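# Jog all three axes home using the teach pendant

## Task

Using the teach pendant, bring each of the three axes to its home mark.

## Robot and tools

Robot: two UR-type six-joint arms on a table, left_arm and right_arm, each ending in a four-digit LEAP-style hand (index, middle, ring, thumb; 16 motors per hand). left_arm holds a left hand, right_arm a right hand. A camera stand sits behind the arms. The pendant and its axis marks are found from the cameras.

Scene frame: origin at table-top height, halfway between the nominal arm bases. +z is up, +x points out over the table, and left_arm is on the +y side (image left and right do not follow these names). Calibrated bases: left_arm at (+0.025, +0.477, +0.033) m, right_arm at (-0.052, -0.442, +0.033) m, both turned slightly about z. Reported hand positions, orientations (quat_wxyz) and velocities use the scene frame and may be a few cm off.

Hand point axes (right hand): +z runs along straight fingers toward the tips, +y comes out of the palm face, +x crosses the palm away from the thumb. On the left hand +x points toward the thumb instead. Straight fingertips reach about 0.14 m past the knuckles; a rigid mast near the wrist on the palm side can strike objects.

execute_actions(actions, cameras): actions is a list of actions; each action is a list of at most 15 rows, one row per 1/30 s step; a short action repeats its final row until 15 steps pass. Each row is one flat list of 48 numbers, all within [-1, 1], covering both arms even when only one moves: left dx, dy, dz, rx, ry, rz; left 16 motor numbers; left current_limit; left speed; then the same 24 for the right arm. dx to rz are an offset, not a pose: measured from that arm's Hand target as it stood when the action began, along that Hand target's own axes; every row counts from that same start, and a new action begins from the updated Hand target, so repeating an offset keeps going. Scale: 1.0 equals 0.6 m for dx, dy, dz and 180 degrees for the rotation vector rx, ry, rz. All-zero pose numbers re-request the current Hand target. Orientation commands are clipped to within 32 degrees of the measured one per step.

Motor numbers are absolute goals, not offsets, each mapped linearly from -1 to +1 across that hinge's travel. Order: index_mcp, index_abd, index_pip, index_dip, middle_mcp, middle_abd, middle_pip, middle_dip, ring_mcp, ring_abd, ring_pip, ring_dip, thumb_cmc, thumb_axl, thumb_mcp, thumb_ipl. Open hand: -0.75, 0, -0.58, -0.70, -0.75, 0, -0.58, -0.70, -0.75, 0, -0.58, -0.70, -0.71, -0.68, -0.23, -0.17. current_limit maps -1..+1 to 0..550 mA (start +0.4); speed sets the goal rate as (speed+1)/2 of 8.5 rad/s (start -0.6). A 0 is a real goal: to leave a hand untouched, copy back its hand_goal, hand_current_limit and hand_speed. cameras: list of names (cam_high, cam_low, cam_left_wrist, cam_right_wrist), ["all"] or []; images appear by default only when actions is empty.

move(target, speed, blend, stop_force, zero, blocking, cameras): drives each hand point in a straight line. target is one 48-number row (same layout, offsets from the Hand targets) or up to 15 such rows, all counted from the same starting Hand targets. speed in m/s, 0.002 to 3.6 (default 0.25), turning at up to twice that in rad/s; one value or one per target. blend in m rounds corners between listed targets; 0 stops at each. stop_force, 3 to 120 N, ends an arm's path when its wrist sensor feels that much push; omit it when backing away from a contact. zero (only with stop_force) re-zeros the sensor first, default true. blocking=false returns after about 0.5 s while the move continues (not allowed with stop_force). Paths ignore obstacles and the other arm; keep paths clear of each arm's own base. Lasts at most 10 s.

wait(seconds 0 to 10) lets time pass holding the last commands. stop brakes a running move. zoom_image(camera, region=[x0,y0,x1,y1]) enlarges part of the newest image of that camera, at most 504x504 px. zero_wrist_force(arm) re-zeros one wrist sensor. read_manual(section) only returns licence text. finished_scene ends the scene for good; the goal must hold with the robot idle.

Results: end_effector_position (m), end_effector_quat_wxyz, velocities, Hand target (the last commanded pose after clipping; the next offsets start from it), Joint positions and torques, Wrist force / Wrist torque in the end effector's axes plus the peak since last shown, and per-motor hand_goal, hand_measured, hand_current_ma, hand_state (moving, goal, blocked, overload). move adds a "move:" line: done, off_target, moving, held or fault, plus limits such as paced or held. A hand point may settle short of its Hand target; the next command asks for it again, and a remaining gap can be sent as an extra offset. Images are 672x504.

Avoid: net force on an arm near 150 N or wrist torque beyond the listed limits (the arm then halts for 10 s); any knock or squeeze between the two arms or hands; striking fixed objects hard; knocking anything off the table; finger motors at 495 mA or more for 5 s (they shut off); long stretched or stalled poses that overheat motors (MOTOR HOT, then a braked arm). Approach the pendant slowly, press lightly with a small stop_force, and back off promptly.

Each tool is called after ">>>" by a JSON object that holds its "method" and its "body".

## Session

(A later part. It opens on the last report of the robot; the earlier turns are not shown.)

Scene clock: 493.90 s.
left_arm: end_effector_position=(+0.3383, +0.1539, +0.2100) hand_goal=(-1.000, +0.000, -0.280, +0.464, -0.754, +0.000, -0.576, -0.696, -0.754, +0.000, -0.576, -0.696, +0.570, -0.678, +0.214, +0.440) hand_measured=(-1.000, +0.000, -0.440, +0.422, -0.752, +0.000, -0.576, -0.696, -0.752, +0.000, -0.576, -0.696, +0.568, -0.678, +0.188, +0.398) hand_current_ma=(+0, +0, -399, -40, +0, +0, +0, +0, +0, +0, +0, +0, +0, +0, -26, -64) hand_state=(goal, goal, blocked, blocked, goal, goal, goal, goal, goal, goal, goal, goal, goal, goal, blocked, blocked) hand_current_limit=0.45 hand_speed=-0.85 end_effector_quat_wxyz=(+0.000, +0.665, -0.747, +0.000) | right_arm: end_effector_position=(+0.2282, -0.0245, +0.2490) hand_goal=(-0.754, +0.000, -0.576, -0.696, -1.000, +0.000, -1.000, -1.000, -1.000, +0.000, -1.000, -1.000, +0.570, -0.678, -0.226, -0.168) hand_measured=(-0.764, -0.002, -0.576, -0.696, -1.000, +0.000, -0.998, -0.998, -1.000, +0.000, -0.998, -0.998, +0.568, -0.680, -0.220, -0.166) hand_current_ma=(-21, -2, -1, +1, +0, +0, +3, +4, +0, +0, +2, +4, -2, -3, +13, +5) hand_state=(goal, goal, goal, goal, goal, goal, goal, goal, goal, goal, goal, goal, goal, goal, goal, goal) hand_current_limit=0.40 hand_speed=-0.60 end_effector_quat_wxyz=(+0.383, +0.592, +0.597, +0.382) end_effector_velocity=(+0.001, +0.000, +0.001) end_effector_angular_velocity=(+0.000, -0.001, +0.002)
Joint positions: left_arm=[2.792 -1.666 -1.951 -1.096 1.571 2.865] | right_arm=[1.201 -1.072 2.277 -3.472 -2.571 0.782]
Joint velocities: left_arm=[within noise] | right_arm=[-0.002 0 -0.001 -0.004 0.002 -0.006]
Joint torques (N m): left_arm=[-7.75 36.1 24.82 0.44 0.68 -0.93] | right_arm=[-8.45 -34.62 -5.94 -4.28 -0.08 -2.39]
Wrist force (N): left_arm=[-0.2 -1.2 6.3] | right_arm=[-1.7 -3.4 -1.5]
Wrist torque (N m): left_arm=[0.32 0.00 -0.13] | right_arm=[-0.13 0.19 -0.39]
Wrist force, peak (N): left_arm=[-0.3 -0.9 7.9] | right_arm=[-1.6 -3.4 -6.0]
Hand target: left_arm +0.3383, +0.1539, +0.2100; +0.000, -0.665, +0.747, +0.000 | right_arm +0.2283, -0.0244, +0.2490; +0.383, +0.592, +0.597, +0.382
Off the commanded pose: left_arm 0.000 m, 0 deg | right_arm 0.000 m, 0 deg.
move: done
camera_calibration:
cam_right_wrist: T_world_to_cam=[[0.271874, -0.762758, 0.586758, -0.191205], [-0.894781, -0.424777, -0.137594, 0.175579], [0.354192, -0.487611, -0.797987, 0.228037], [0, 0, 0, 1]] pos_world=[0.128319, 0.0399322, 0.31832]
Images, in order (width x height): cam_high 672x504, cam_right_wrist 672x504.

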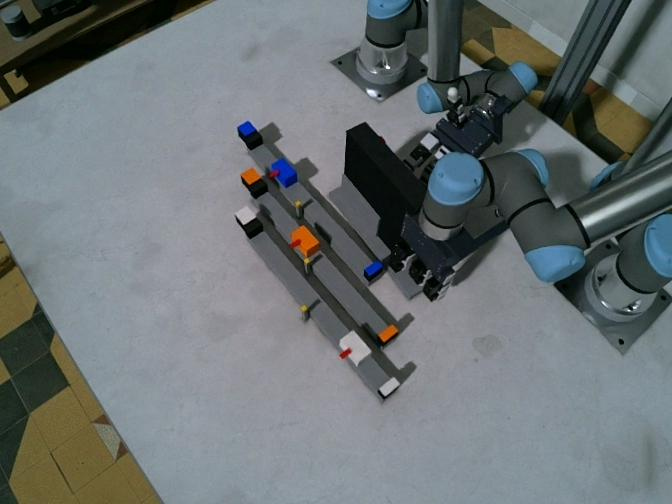

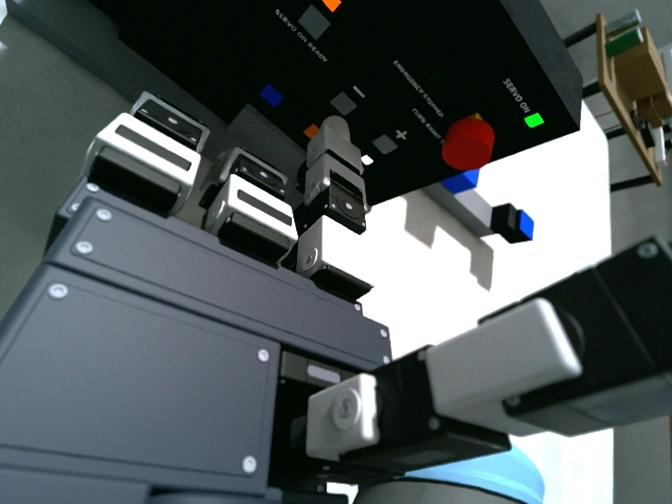

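>>> {"method": "move", "body": {"target": [0, 0, 0, 0, 0, 0, -1, 0, -0.28, 0.464, -0.754, 0, -0.576, -0.696, -0.754, 0, -0.576, -0.696, 0.571, -0.678, 0.215, 0.44, 0.45, -0.85, -0.0038, 0.014, 0.0301, 0, 0, 0, -0.754, 0, -0.576, -0.696, -1, 0, -1, -1, -1, 0, -1, -1, 0.571, -0.678, -0.226, -0.168, 0.4, -0.6], "speed": 0.03, "stop_force": 5, "cameras": ["cam_high", "cam_right_wrist"]}}

>>> {"method": "zoom_image", "body": {"camera": "cam_high", "region": [330, 320, 410, 400]}}

>>> {"method": "wait", "body": {"seconds": 1.0, "cameras": ["cam_high", "cam_right_wrist"]}}

>>> {"method": "zoom_image", "body": {"camera": "cam_high", "region": [330, 320, 410, 400]}}

>>> {"method": "move", "body": {"target": [0, 0, 0, 0, 0, 0, -1, 0, -0.28, 0.464, -0.754, 0, -0.576, -0.696, -0.754, 0, -0.576, -0.696, 0.571, -0.678, 0.215, 0.44, 0.45, -0.85, 0.0019, -0.007, -0.015, 0, 0, 0, -0.754, 0, -0.576, -0.696, -1, 0, -1, -1, -1, 0, -1, -1, 0.571, -0.678, -0.226, -0.168, 0.4, -0.6], "speed": 0.05, "cameras": ["cam_high", "cam_right_wrist"]}}

>>> {"method": "zoom_image", "body": {"camera": "cam_high", "region": [330, 320, 410, 400]}}

Scene clock: 504.50 s.
left_arm: end_effector_position=(+0.3383, +0.1539, +0.2100) hand_goal=(-1.000, +0.000, -0.280, +0.464, -0.754, +0.000, -0.576, -0.696, -0.754, +0.000, -0.576, -0.696, +0.570, -0.678, +0.214, +0.440) hand_measured=(-1.002, +0.000, -0.440, +0.420, -0.752, +0.000, -0.576, -0.696, -0.752, +0.000, -0.576, -0.696, +0.568, -0.678, +0.188, +0.404) hand_current_ma=(+0, +0, -399, -40, +0, +0, +0, +0, +0, +0, +0, +0, +0, +0, -24, -47) hand_state=(goal, goal, blocked, blocked, goal, goal, goal, goal, goal, goal, goal, goal, goal, goal, blocked, blocked) hand_current_limit=0.45 hand_speed=-0.85 end_effector_quat_wxyz=(+0.000, +0.665, -0.747, +0.000) | right_arm: end_effector_position=(+0.2386, -0.0256, +0.2491) hand_goal=(-0.754, +0.000, -0.576, -0.696, -1.000, +0.000, -1.000, -1.000, -1.000, +0.000, -1.000, -1.000, +0.570, -0.678, -0.226, -0.168) hand_measured=(-0.768, -0.002, -0.576, -0.690, -1.000, +0.000, -0.998, -0.998, -1.000, +0.000, -0.998, -0.998, +0.568, -0.680, -0.220, -0.166) hand_current_ma=(-27, -1, -1, +8, +0, +0, +3, +4, +0, +0, +2, +4, -2, -3, +12, +5) hand_state=(goal, goal, goal, goal, goal, goal, goal, goal, goal, goal, goal, goal, goal, goal, goal, goal) hand_current_limit=0.40 hand_speed=-0.60 end_effector_quat_wxyz=(+0.383, +0.592, +0.597, +0.382)
Joint positions: left_arm=[2.792 -1.666 -1.951 -1.096 1.571 2.865] | right_arm=[1.177 -1.064 2.273 -3.503 -2.556 0.749]
Joint torques (N m): left_arm=[-7.42 37.65 24.22 0.14 1.09 -1.15] | right_arm=[-7.37 -42.55 0.08 -4.12 0.11 -2.51]
Wrist force (N): left_arm=[-0.3 -3.4 7.7] | right_arm=[-1.2 -4.2 -6.2]
Wrist torque (N m): left_arm=[0.44 0.01 -0.15] | right_arm=[0.23 0.08 -0.38]
Wrist force, peak (N): left_arm=[-0.5 -8.6 5.0] | right_arm=[-1.3 -4.7 -22.4]
Hand target: left_arm +0.3383, +0.1539, +0.2100; +0.000, -0.665, +0.747, +0.000 | right_arm +0.2386, -0.0256, +0.2491; +0.383, +0.592, +0.597, +0.382 (not the last commanded pose)
Off the commanded pose: left_arm 0.000 m, 0 deg | right_arm 0.010 m, 0 deg.
move: contact (right_arm)
camera_calibration:
cam_right_wrist: T_world_to_cam=[[0.271874, -0.762758, 0.586758, -0.194903], [-0.894781, -0.424777, -0.137594, 0.184341], [0.354192, -0.487611, -0.797987, 0.223932], [0, 0, 0, 1]] pos_world=[0.138619, 0.0388322, 0.31842]
Images, in order (width x height): cam_high 672x504, cam_right_wrist 672x504.

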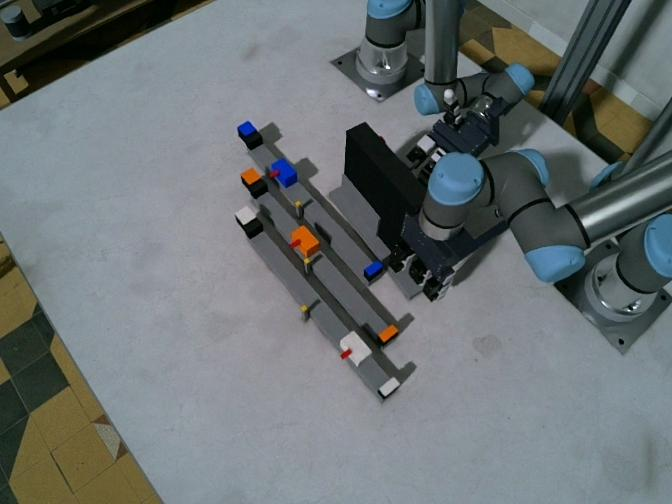

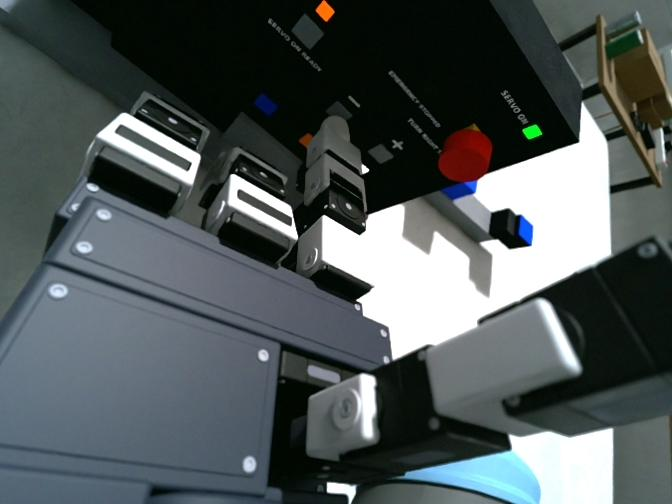

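Scaled by 6.300 from the camera's 672x504 image, which has a finer 960x720 frame.

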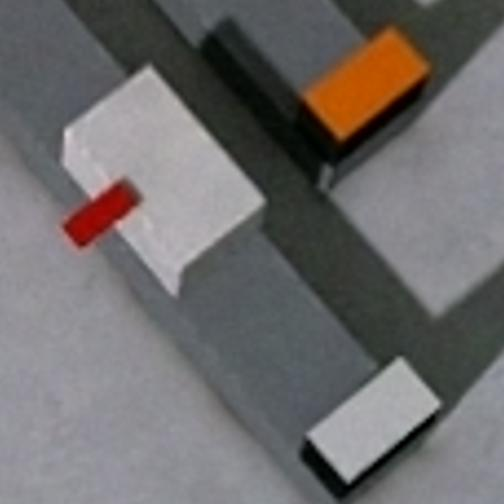

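Scene clock: 505.50 s.
left_arm: end_effector_position=(+0.3383, +0.1539, +0.2100) hand_goal=(-1.000, +0.000, -0.280, +0.464, -0.754, +0.000, -0.576, -0.696, -0.754, +0.000, -0.576, -0.696, +0.570, -0.678, +0.214, +0.440) hand_measured=(-1.002, +0.000, -0.440, +0.420, -0.752, +0.000, -0.576, -0.696, -0.752, +0.000, -0.576, -0.696, +0.568, -0.678, +0.188, +0.404) hand_current_ma=(+0, +0, -399, -40, +0, +0, +0, +0, +0, +0, +0, +0, +0, +0, -24, -47) hand_state=(goal, goal, blocked, blocked, goal, goal, goal, goal, goal, goal, goal, goal, goal, goal, blocked, blocked) hand_current_limit=0.45 hand_speed=-0.85 end_effector_quat_wxyz=(+0.000, +0.665, -0.747, +0.000) | right_arm: end_effector_position=(+0.2386, -0.0256, +0.2491) hand_goal=(-0.754, +0.000, -0.576, -0.696, -1.000, +0.000, -1.000, -1.000, -1.000, +0.000, -1.000, -1.000, +0.570, -0.678, -0.226, -0.168) hand_measured=(-0.768, -0.002, -0.576, -0.690, -1.000, +0.000, -0.998, -0.998, -1.000, +0.000, -0.998, -0.998, +0.568, -0.680, -0.220, -0.166) hand_current_ma=(-27, -1, -1, +8, +0, +0, +3, +4, +0, +0, +2, +4, -2, -3, +12, +5) hand_state=(goal, goal, goal, goal, goal, goal, goal, goal, goal, goal, goal, goal, goal, goal, goal, goal) hand_current_limit=0.40 hand_speed=-0.60 end_effector_quat_wxyz=(+0.383, +0.592, +0.597, +0.382)
Joint positions: left_arm=[2.792 -1.666 -1.951 -1.096 1.571 2.865] | right_arm=[1.177 -1.064 2.273 -3.503 -2.556 0.749]
Joint torques (N m): left_arm=[-8.2 36.99 24.37 -0.04 1.1 -0.98] | right_arm=[-7.87 -43.18 -0.45 -4.38 0.14 -2.55]
Wrist force (N): left_arm=[-0.5 -3.7 7.6] | right_arm=[-1.2 -4.0 -6.3]
Wrist torque (N m): left_arm=[0.40 0.03 -0.16] | right_arm=[0.23 0.07 -0.38]
Wrist force, peak (N): left_arm=[-0.5 -3.9 7.9] | right_arm=[-1.6 -4.3 -6.1]
Hand target: left_arm +0.3383, +0.1539, +0.2100; +0.000, -0.665, +0.747, +0.000 | right_arm +0.2386, -0.0256, +0.2491; +0.383, +0.592, +0.597, +0.382 (not the last commanded pose)
Off the commanded pose: left_arm 0.000 m, 0 deg | right_arm 0.010 m, 0 deg.
wait: 1.00 s; at rest by 0.17 s
camera_calibration:
cam_right_wrist: T_world_to_cam=[[0.271874, -0.762758, 0.586758, -0.194903], [-0.894781, -0.424777, -0.137594, 0.184341], [0.354192, -0.487611, -0.797987, 0.223932], [0, 0, 0, 1]] pos_world=[0.138619, 0.0388322, 0.31842]
Images, in order (width x height): cam_high 672x504, cam_right_wrist 672x504.

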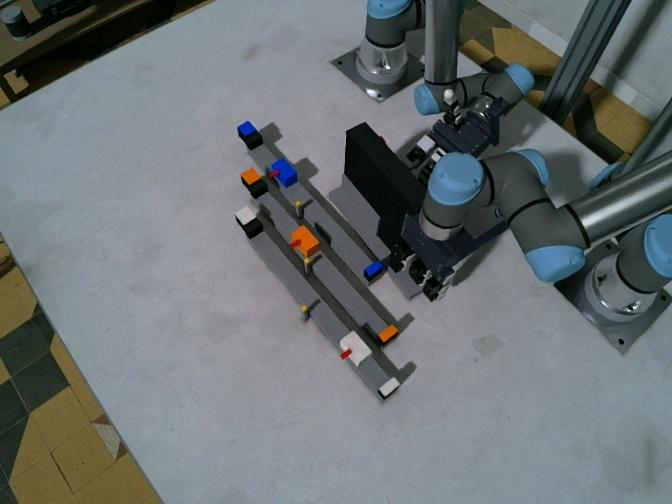

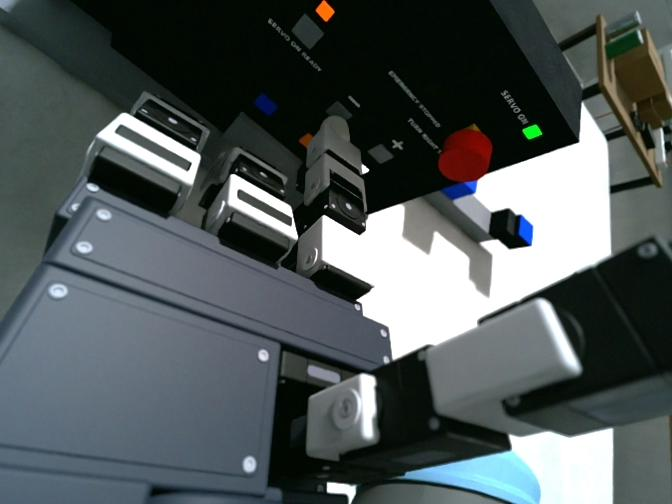

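Scaled by 6.300 from the camera's 672x504 image, which has a finer 960x720 frame.

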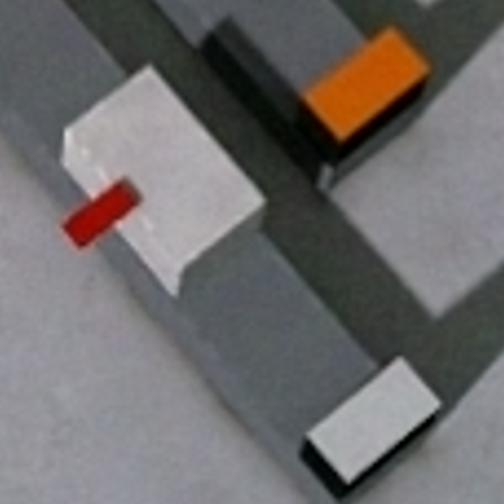

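Scene clock: 506.23 s.
left_arm: end_effector_position=(+0.3383, +0.1539, +0.2100) hand_goal=(-1.000, +0.000, -0.280, +0.464, -0.754, +0.000, -0.576, -0.696, -0.754, +0.000, -0.576, -0.696, +0.570, -0.678, +0.214, +0.440) hand_measured=(-1.002, +0.000, -0.440, +0.420, -0.752, +0.000, -0.576, -0.696, -0.752, +0.000, -0.576, -0.696, +0.568, -0.678, +0.188, +0.404) hand_current_ma=(+0, +0, -399, -41, +0, +0, +0, +0, +0, +0, +0, +0, +0, +0, -27, -47) hand_state=(goal, goal, blocked, blocked, goal, goal, goal, goal, goal, goal, goal, goal, goal, goal, blocked, blocked) hand_current_limit=0.45 hand_speed=-0.85 end_effector_quat_wxyz=(+0.000, +0.665, -0.747, +0.000) | right_arm: end_effector_position=(+0.2286, -0.0245, +0.2490) hand_goal=(-0.754, +0.000, -0.576, -0.696, -1.000, +0.000, -1.000, -1.000, -1.000, +0.000, -1.000, -1.000, +0.570, -0.678, -0.226, -0.168) hand_measured=(-0.766, -0.002, -0.576, -0.694, -1.000, +0.000, -0.998, -0.998, -1.000, +0.000, -0.998, -0.998, +0.568, -0.680, -0.220, -0.166) hand_current_ma=(-25, -1, -1, +3, +0, +0, +3, +4, +0, +0, +2, +4, -2, -3, +12, +5) hand_state=(goal, goal, goal, goal, goal, goal, goal, goal, goal, goal, goal, goal, goal, goal, goal, goal) hand_current_limit=0.40 hand_speed=-0.60 end_effector_quat_wxyz=(+0.383, +0.592, +0.597, +0.382) end_effector_velocity=(+0.000, +0.000, -0.001) end_effector_angular_velocity=(-0.004, +0.002, +0.003)
Joint positions: left_arm=[2.792 -1.666 -1.951 -1.096 1.571 2.865] | right_arm=[1.2 -1.072 2.277 -3.473 -2.571 0.781]
Joint velocities: left_arm=[within noise] | right_arm=[-0.001 0 0.003 -0.004 0.003 -0.006]
Joint torques (N m): left_arm=[-8.03 36.89 24.47 -0.06 0.9 -1.17] | right_arm=[-8.7 -33.7 -5.97 -4.75 0.11 -2.38]
Wrist force (N): left_arm=[-0.4 -1.1 7.6] | right_arm=[-1.8 -3.6 -1.7]
Wrist torque (N m): left_arm=[0.29 0.01 -0.12] | right_arm=[-0.12 0.20 -0.40]
Wrist force, peak (N): left_arm=[-0.2 -3.9 7.8] | right_arm=[-1.1 -4.4 -6.0]
Hand target: left_arm +0.3383, +0.1539, +0.2100; +0.000, -0.665, +0.747, +0.000 | right_arm +0.2286, -0.0245, +0.2490; +0.383, +0.592, +0.597, +0.382
Off the commanded pose: left_arm 0.000 m, 0 deg | right_arm 0.000 m, 0 deg.
move: done
camera_calibration:
cam_right_wrist: T_world_to_cam=[[0.271805, -0.762791, 0.586747, -0.191273], [-0.894801, -0.424719, -0.13764, 0.175862], [0.354193, -0.487611, -0.797987, 0.227931], [0, 0, 0, 1]] pos_world=[0.128619, 0.0399324, 0.31832]
Images, in order (width x height): cam_high 672x504, cam_right_wrist 672x504.

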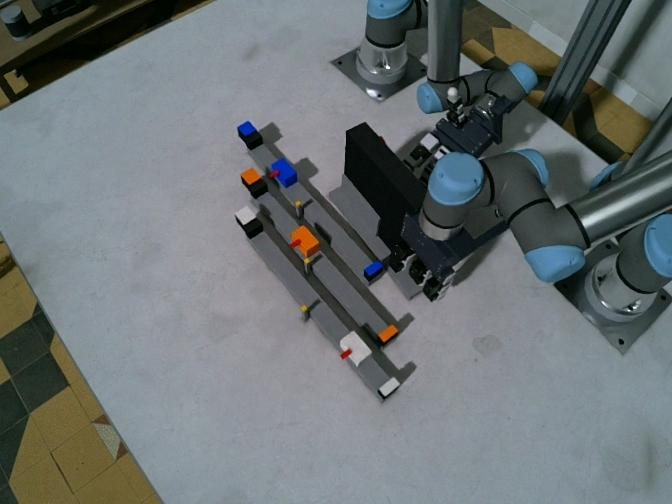

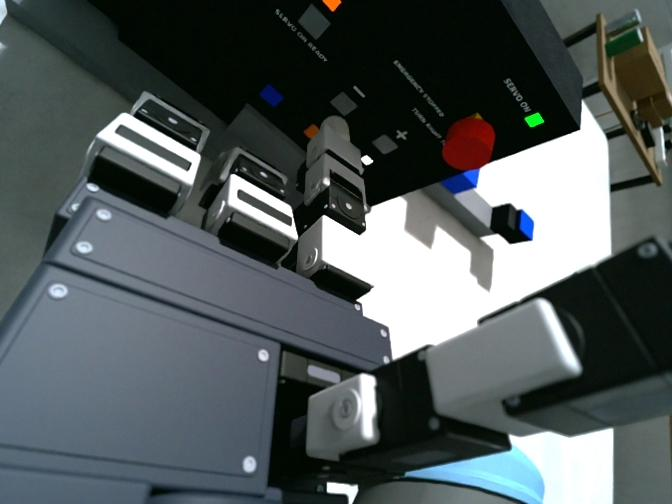

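Scaled by 6.300 from the camera's 672x504 image, which has a finer 960x720 frame.

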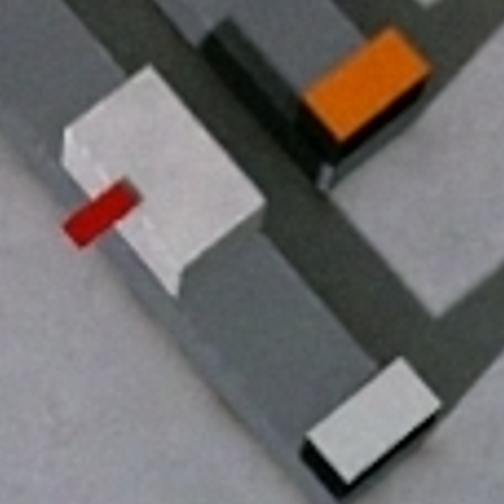

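>>> {"method": "move", "body": {"target": [0, 0, 0, 0, 0, 0, -1, 0, -0.28, 0.464, -0.754, 0, -0.576, -0.696, -0.754, 0, -0.576, -0.696, 0.571, -0.678, 0.215, 0.44, 0.45, -0.85, -0.0758, -0.009, -0.0123, 0, 0, 0, -0.754, 0, -0.576, -0.696, -1, 0, -1, -1, -1, 0, -1, -1, 0.571, -0.678, -0.226, -0.168, 0.4, -0.6], "speed": 0.08, "cameras": ["cam_high", "cam_right_wrist"]}}

>>> {"method": "zoom_image", "body": {"camera": "cam_right_wrist", "region": [230, 0, 480, 200]}}

Scene clock: 515.63 s.
left_arm: end_effector_position=(+0.3383, +0.1539, +0.2100) hand_goal=(-1.000, +0.000, -0.280, +0.464, -0.754, +0.000, -0.576, -0.696, -0.754, +0.000, -0.576, -0.696, +0.570, -0.678, +0.214, +0.440) hand_measured=(-1.002, +0.000, -0.440, +0.420, -0.752, +0.000, -0.576, -0.696, -0.752, +0.000, -0.576, -0.696, +0.568, -0.678, +0.188, +0.404) hand_current_ma=(+0, +0, -399, -41, +0, +0, +0, +0, +0, +0, +0, +0, +0, +0, -27, -47) hand_state=(goal, goal, blocked, blocked, goal, goal, goal, goal, goal, goal, goal, goal, goal, goal, blocked, blocked) hand_current_limit=0.45 hand_speed=-0.85 end_effector_quat_wxyz=(+0.000, +0.665, -0.747, +0.000) | right_arm: end_effector_position=(+0.2200, -0.0700, +0.2474) hand_goal=(-0.754, +0.000, -0.576, -0.696, -1.000, +0.000, -1.000, -1.000, -1.000, +0.000, -1.000, -1.000, +0.570, -0.678, -0.226, -0.168) hand_measured=(-0.766, -0.002, -0.576, -0.694, -1.000, +0.000, -0.998, -0.998, -1.000, +0.000, -0.998, -0.998, +0.568, -0.680, -0.220, -0.166) hand_current_ma=(-25, -1, -1, +3, +0, +0, +3, +4, +0, +0, +2, +4, -2, -3, +12, +5) hand_state=(goal, goal, goal, goal, goal, goal, goal, goal, goal, goal, goal, goal, goal, goal, goal, goal) hand_current_limit=0.40 hand_speed=-0.60 end_effector_quat_wxyz=(+0.383, +0.592, +0.597, +0.382)
Joint positions: left_arm=[2.792 -1.666 -1.951 -1.096 1.571 2.865] | right_arm=[1.175 -1.108 2.402 -3.59 -2.554 0.747]
Joint torques (N m): left_arm=[-8.23 36.9 24.79 -0.25 0.87 -0.95] | right_arm=[7.47 -22.99 -14.13 -1 -2.76 2.17]
Wrist force (N): left_arm=[-0.4 -1.0 7.6] | right_arm=[-1.6 -3.3 -1.0]
Wrist torque (N m): left_arm=[0.27 0.03 -0.13] | right_arm=[-0.15 0.16 -0.35]
Wrist force, peak (N): left_arm=[-0.1 -1.2 8.0] | right_arm=[-2.5 -3.6 -1.3]
Hand target: left_arm +0.3383, +0.1539, +0.2100; +0.000, -0.665, +0.747, +0.000 | right_arm +0.2199, -0.0700, +0.2474; +0.383, +0.592, +0.597, +0.382
Off the commanded pose: left_arm 0.000 m, 0 deg | right_arm 0.000 m, 0 deg.
move: done
camera_calibration:
cam_right_wrist: T_world_to_cam=[[0.271927, -0.762733, 0.586766, -0.222724], [-0.894765, -0.424822, -0.13756, 0.148591], [0.354192, -0.487611, -0.797987, 0.207514], [0, 0, 0, 1]] pos_world=[0.120019, -0.00556787, 0.31672]
Images, in order (width x height): cam_high 672x504, cam_right_wrist 672x504.

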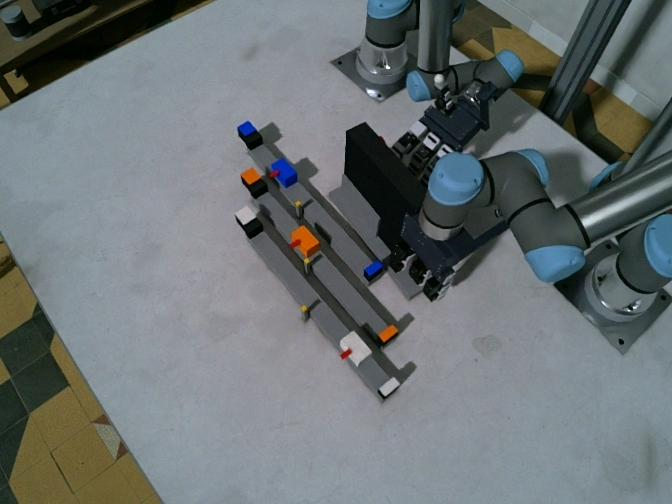

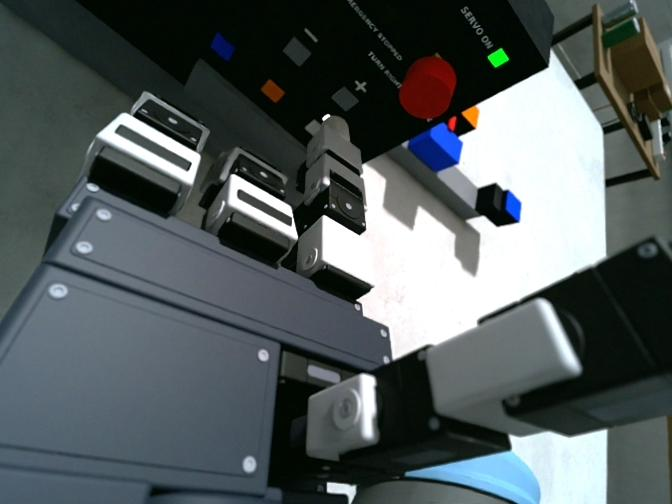

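Scaled by 2.016 from the camera's 672x504 image, which has a finer 960x720 frame.

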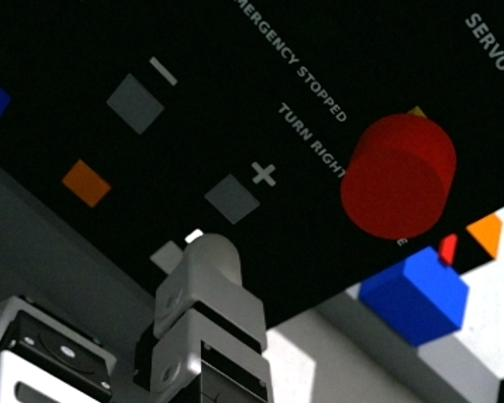

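>>> {"method": "move", "body": {"target": [0, 0, 0, 0, 0, 0, -1, 0, -0.28, 0.464, -0.754, 0, -0.576, -0.696, -0.754, 0, -0.576, -0.696, 0.571, -0.678, 0.215, 0.44, 0.45, -0.85, -0.0048, 0.0176, 0.0377, 0, 0, 0, -0.754, 0, -0.576, -0.696, -1, 0, -1, -1, -1, 0, -1, -1, 0.571, -0.678, -0.226, -0.168, 0.4, -0.6], "speed": 0.015, "stop_force": 9, "cameras": ["cam_high", "cam_right_wrist"]}}

>>> {"method": "zoom_image", "body": {"camera": "cam_high", "region": [330, 320, 410, 400]}}

>>> {"method": "wait", "body": {"seconds": 0.5, "cameras": ["cam_high"]}}

>>> {"method": "zoom_image", "body": {"camera": "cam_high", "region": [330, 320, 410, 400]}}

>>> {"method": "move", "body": {"target": [0, 0, 0, 0, 0, 0, -1, 0, -0.28, 0.464, -0.754, 0, -0.576, -0.696, -0.754, 0, -0.576, -0.696, 0.571, -0.678, 0.215, 0.44, 0.45, -0.85, 0.0019, -0.007, -0.015, 0, 0, 0, -0.754, 0, -0.576, -0.696, -1, 0, -1, -1, -1, 0, -1, -1, 0.571, -0.678, -0.226, -0.168, 0.4, -0.6], "speed": 0.05, "cameras": ["cam_high", "cam_right_wrist"]}}

>>> {"method": "zoom_image", "body": {"camera": "cam_high", "region": [330, 320, 410, 400]}}

Scene clock: 523.30 s.
left_arm: end_effector_position=(+0.3383, +0.1539, +0.2100) hand_goal=(-1.000, +0.000, -0.280, +0.464, -0.754, +0.000, -0.576, -0.696, -0.754, +0.000, -0.576, -0.696, +0.570, -0.678, +0.214, +0.440) hand_measured=(-1.002, +0.000, -0.440, +0.420, -0.752, +0.000, -0.576, -0.696, -0.752, +0.000, -0.576, -0.696, +0.568, -0.678, +0.188, +0.404) hand_current_ma=(+0, +0, -399, -41, +0, +0, +0, +0, +0, +0, +0, +0, +0, +0, -27, -47) hand_state=(goal, goal, blocked, blocked, goal, goal, goal, goal, goal, goal, goal, goal, goal, goal, blocked, blocked) hand_current_limit=0.45 hand_speed=-0.85 end_effector_quat_wxyz=(+0.000, +0.665, -0.747, +0.000) | right_arm: end_effector_position=(+0.2339, -0.0716, +0.2476) hand_goal=(-0.754, +0.000, -0.576, -0.696, -1.000, +0.000, -1.000, -1.000, -1.000, +0.000, -1.000, -1.000, +0.570, -0.678, -0.226, -0.168) hand_measured=(-0.770, -0.002, -0.578, -0.690, -1.000, +0.000, -0.998, -0.998, -1.000, +0.000, -0.998, -0.998, +0.568, -0.680, -0.220, -0.166) hand_current_ma=(-35, -1, -1, +10, +0, +0, +3, +4, +0, +0, +2, +4, -2, -3, +12, +5) hand_state=(goal, goal, goal, goal, goal, goal, goal, goal, goal, goal, goal, goal, goal, goal, goal, goal) hand_current_limit=0.40 hand_speed=-0.60 end_effector_quat_wxyz=(+0.383, +0.592, +0.597, +0.382)
Joint positions: left_arm=[2.792 -1.666 -1.951 -1.096 1.571 2.865] | right_arm=[1.139 -1.097 2.396 -3.634 -2.53 0.7]
Joint torques (N m): left_arm=[-9.11 34.3 24.12 -0.41 1.21 -1.05] | right_arm=[0.25 -38.53 2.19 -3.32 -0.75 -1.15]
Wrist force (N): left_arm=[-0.1 -3.4 4.9] | right_arm=[-1.3 -2.9 -10.4]
Wrist torque (N m): left_arm=[0.27 0.03 -0.14] | right_arm=[0.56 -0.05 -0.39]
Wrist force, peak (N): left_arm=[-0.4 -1.3 8.0] | right_arm=[-1.4 -3.7 -23.5]
Hand target: left_arm +0.3383, +0.1539, +0.2100; +0.000, -0.665, +0.747, +0.000 | right_arm +0.2339, -0.0716, +0.2476; +0.383, +0.592, +0.597, +0.382 (not the last commanded pose)
Off the commanded pose: left_arm 0.000 m, 0 deg | right_arm 0.011 m, 0 deg.
move: contact (right_arm)
camera_calibration:
cam_right_wrist: T_world_to_cam=[[0.271936, -0.762747, 0.586744, -0.227863], [-0.894797, -0.424778, -0.137488, 0.160448], [0.354105, -0.487629, -0.798015, 0.201955], [0, 0, 0, 1]] pos_world=[0.134019, -0.0071678, 0.31692]
Images, in order (width x height): cam_high 672x504, cam_right_wrist 672x504.

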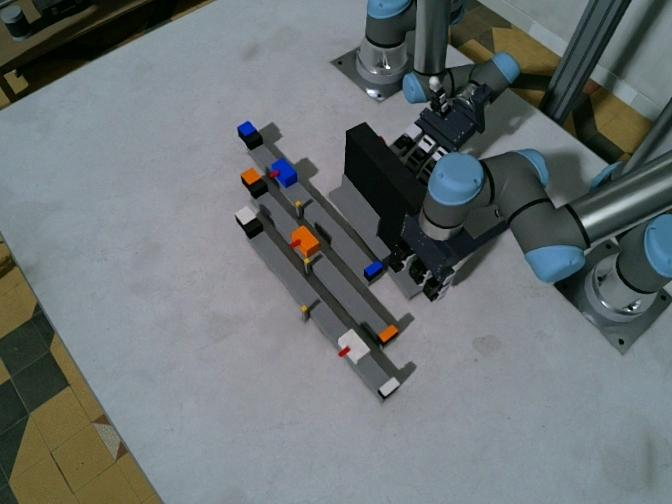

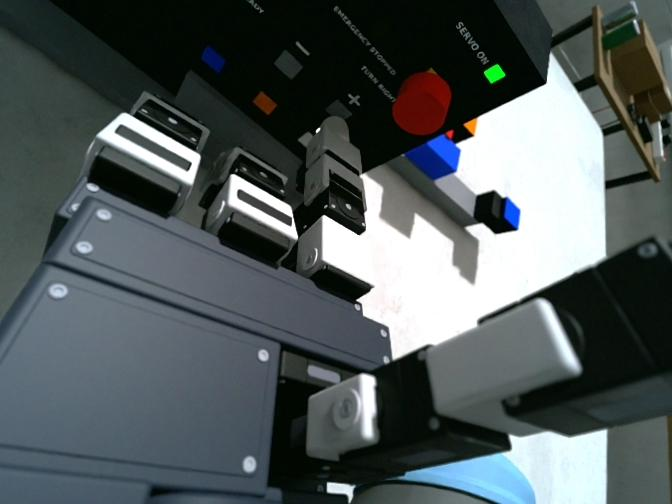

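Scaled by 6.300 from the camera's 672x504 image, which has a finer 960x720 frame.

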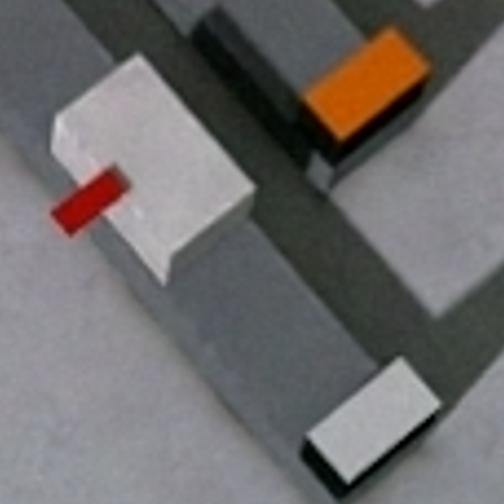

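Scene clock: 523.80 s.
left_arm: end_effector_position=(+0.3383, +0.1539, +0.2100) hand_goal=(-1.000, +0.000, -0.280, +0.464, -0.754, +0.000, -0.576, -0.696, -0.754, +0.000, -0.576, -0.696, +0.570, -0.678, +0.214, +0.440) hand_measured=(-1.002, +0.000, -0.440, +0.420, -0.752, +0.000, -0.576, -0.696, -0.752, +0.000, -0.576, -0.696, +0.568, -0.678, +0.188, +0.404) hand_current_ma=(+0, +0, -399, -41, +0, +0, +0, +0, +0, +0, +0, +0, +0, +0, -27, -47) hand_state=(goal, goal, blocked, blocked, goal, goal, goal, goal, goal, goal, goal, goal, goal, goal, blocked, blocked) hand_current_limit=0.45 hand_speed=-0.85 end_effector_quat_wxyz=(+0.000, +0.665, -0.747, +0.000) | right_arm: end_effector_position=(+0.2339, -0.0716, +0.2476) hand_goal=(-0.754, +0.000, -0.576, -0.696, -1.000, +0.000, -1.000, -1.000, -1.000, +0.000, -1.000, -1.000, +0.570, -0.678, -0.226, -0.168) hand_measured=(-0.770, -0.002, -0.578, -0.690, -1.000, +0.000, -0.998, -0.998, -1.000, +0.000, -0.998, -0.998, +0.568, -0.680, -0.220, -0.166) hand_current_ma=(-35, -1, -1, +10, +0, +0, +3, +4, +0, +0, +2, +4, -2, -3, +12, +5) hand_state=(goal, goal, goal, goal, goal, goal, goal, goal, goal, goal, goal, goal, goal, goal, goal, goal) hand_current_limit=0.40 hand_speed=-0.60 end_effector_quat_wxyz=(+0.383, +0.592, +0.597, +0.382)
Joint positions: left_arm=[2.792 -1.666 -1.951 -1.096 1.571 2.865] | right_arm=[1.139 -1.097 2.396 -3.634 -2.53 0.7]
Joint torques (N m): left_arm=[-8.16 35.34 24.75 -0.25 1.1 -0.93] | right_arm=[2.65 -39.25 3.36 -3.97 0.1 -2.25]
Wrist force (N): left_arm=[-0.1 -3.2 5.6] | right_arm=[-1.4 -3.2 -10.5]
Wrist torque (N m): left_arm=[0.24 0.03 -0.14] | right_arm=[0.54 -0.03 -0.40]
Wrist force, peak (N): left_arm=[-0.1 -3.3 6.9] | right_arm=[-1.1 -4.1 -10.4]
Hand target: left_arm +0.3383, +0.1539, +0.2100; +0.000, -0.665, +0.747, +0.000 | right_arm +0.2339, -0.0716, +0.2476; +0.383, +0.592, +0.597, +0.382 (not the last commanded pose)
Off the commanded pose: left_arm 0.000 m, 0 deg | right_arm 0.011 m, 0 deg.
wait: 0.50 s; at rest by 0.17 s
Images, in order (width x height): cam_high 672x504.

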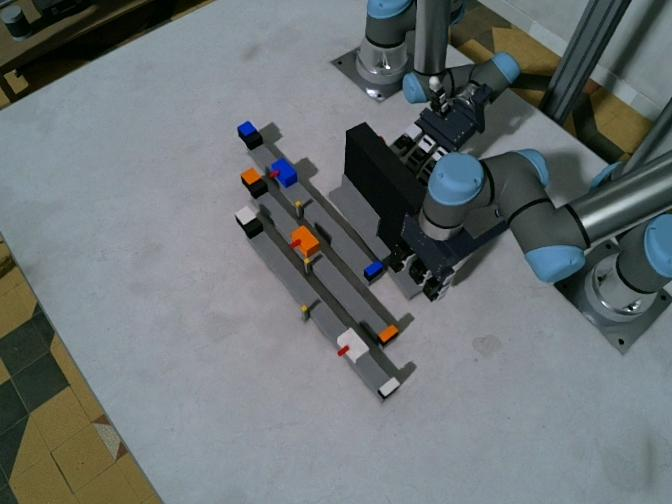

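Scaled by 6.300 from the camera's 672x504 image, which has a finer 960x720 frame.

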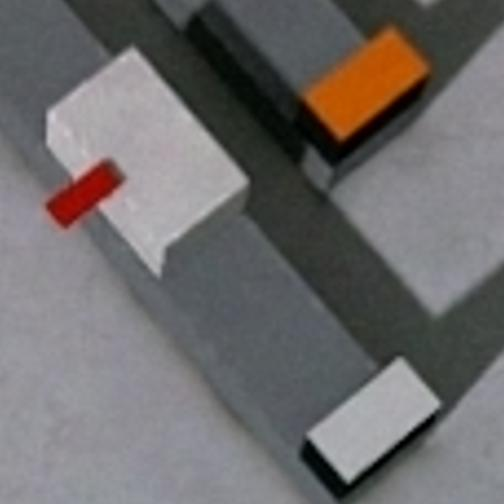

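Scene clock: 524.53 s.
left_arm: end_effector_position=(+0.3383, +0.1539, +0.2100) hand_goal=(-1.000, +0.000, -0.280, +0.464, -0.754, +0.000, -0.576, -0.696, -0.754, +0.000, -0.576, -0.696, +0.570, -0.678, +0.214, +0.440) hand_measured=(-1.002, +0.000, -0.440, +0.420, -0.752, +0.000, -0.576, -0.696, -0.752, +0.000, -0.576, -0.696, +0.568, -0.678, +0.188, +0.404) hand_current_ma=(+0, +0, -399, -42, +0, +0, +0, +0, +0, +0, +0, +0, +0, +0, -27, -47) hand_state=(goal, goal, blocked, blocked, goal, goal, goal, goal, goal, goal, goal, goal, goal, goal, blocked, blocked) hand_current_limit=0.45 hand_speed=-0.85 end_effector_quat_wxyz=(+0.000, +0.665, -0.747, +0.000) | right_arm: end_effector_position=(+0.2239, -0.0705, +0.2475) hand_goal=(-0.754, +0.000, -0.576, -0.696, -1.000, +0.000, -1.000, -1.000, -1.000, +0.000, -1.000, -1.000, +0.570, -0.678, -0.226, -0.168) hand_measured=(-0.768, -0.002, -0.578, -0.694, -1.000, +0.000, -0.998, -0.998, -1.000, +0.000, -0.998, -0.998, +0.568, -0.680, -0.220, -0.166) hand_current_ma=(-31, -1, -1, +3, +0, +0, +3, +4, +0, +0, +2, +4, -2, -3, +12, +5) hand_state=(goal, goal, goal, goal, goal, goal, goal, goal, goal, goal, goal, goal, goal, goal, goal, goal) hand_current_limit=0.40 hand_speed=-0.60 end_effector_quat_wxyz=(+0.383, +0.592, +0.597, +0.382) end_effector_velocity=(+0.001, +0.000, +0.000) end_effector_angular_velocity=(-0.001, +0.000, +0.001)
Joint positions: left_arm=[2.792 -1.666 -1.951 -1.096 1.571 2.865] | right_arm=[1.165 -1.105 2.4 -3.603 -2.548 0.733]
Joint velocities: left_arm=[within noise] | right_arm=[-0.003 0.001 -0.001 -0.004 0.002 -0.006]
Joint torques (N m): left_arm=[-8.29 34.73 24.37 -0.24 1.1 -1.01] | right_arm=[-7.44 -29.23 -4.62 -4.48 0.06 -2.53]
Wrist force (N): left_arm=[0.1 -1.2 6.0] | right_arm=[-1.6 -3.4 -0.8]
Wrist torque (N m): left_arm=[0.30 -0.01 -0.11] | right_arm=[-0.20 0.16 -0.39]
Wrist force, peak (N): left_arm=[-0.4 -1.3 7.8] | right_arm=[-1.2 -4.3 -9.9]
Hand target: left_arm +0.3383, +0.1539, +0.2100; +0.000, -0.665, +0.747, +0.000 | right_arm +0.2240, -0.0705, +0.2475; +0.383, +0.592, +0.597, +0.382
Off the commanded pose: left_arm 0.000 m, 0 deg | right_arm 0.000 m, 0 deg.
move: done
camera_calibration:
cam_right_wrist: T_world_to_cam=[[0.271844, -0.76279, 0.58673, -0.22423], [-0.894824, -0.4247, -0.137549, 0.151977], [0.354105, -0.487628, -0.798015, 0.205953], [0, 0, 0, 1]] pos_world=[0.124019, -0.0060676, 0.31682]
Images, in order (width x height): cam_high 672x504, cam_right_wrist 672x504.

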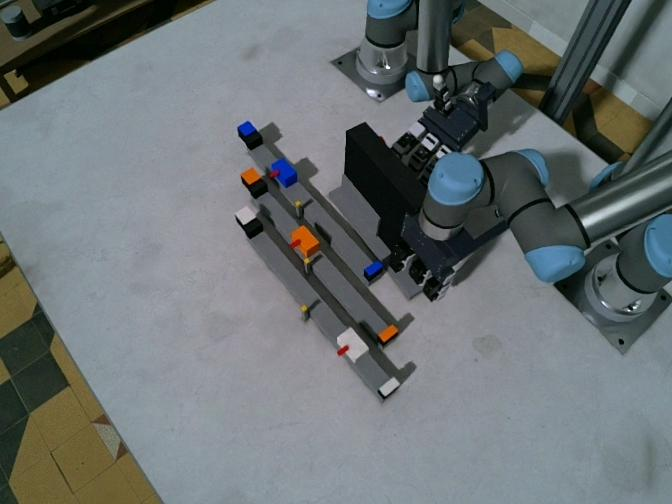

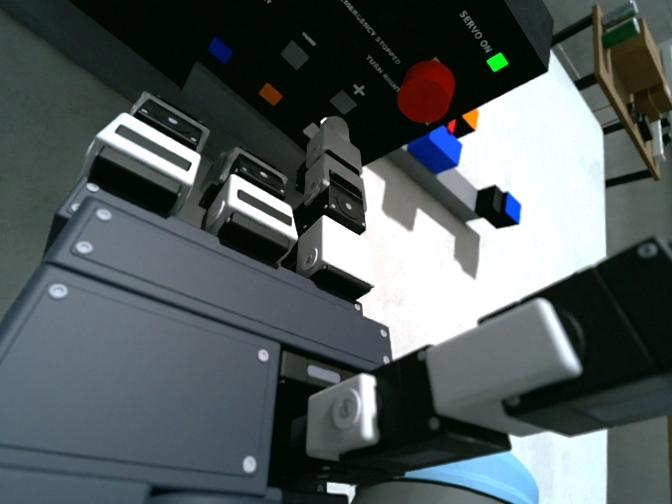

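Scaled by 6.300 from the camera's 672x504 image, which has a finer 960x720 frame.

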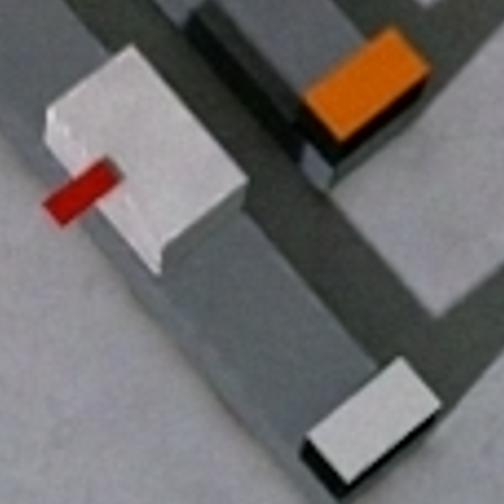

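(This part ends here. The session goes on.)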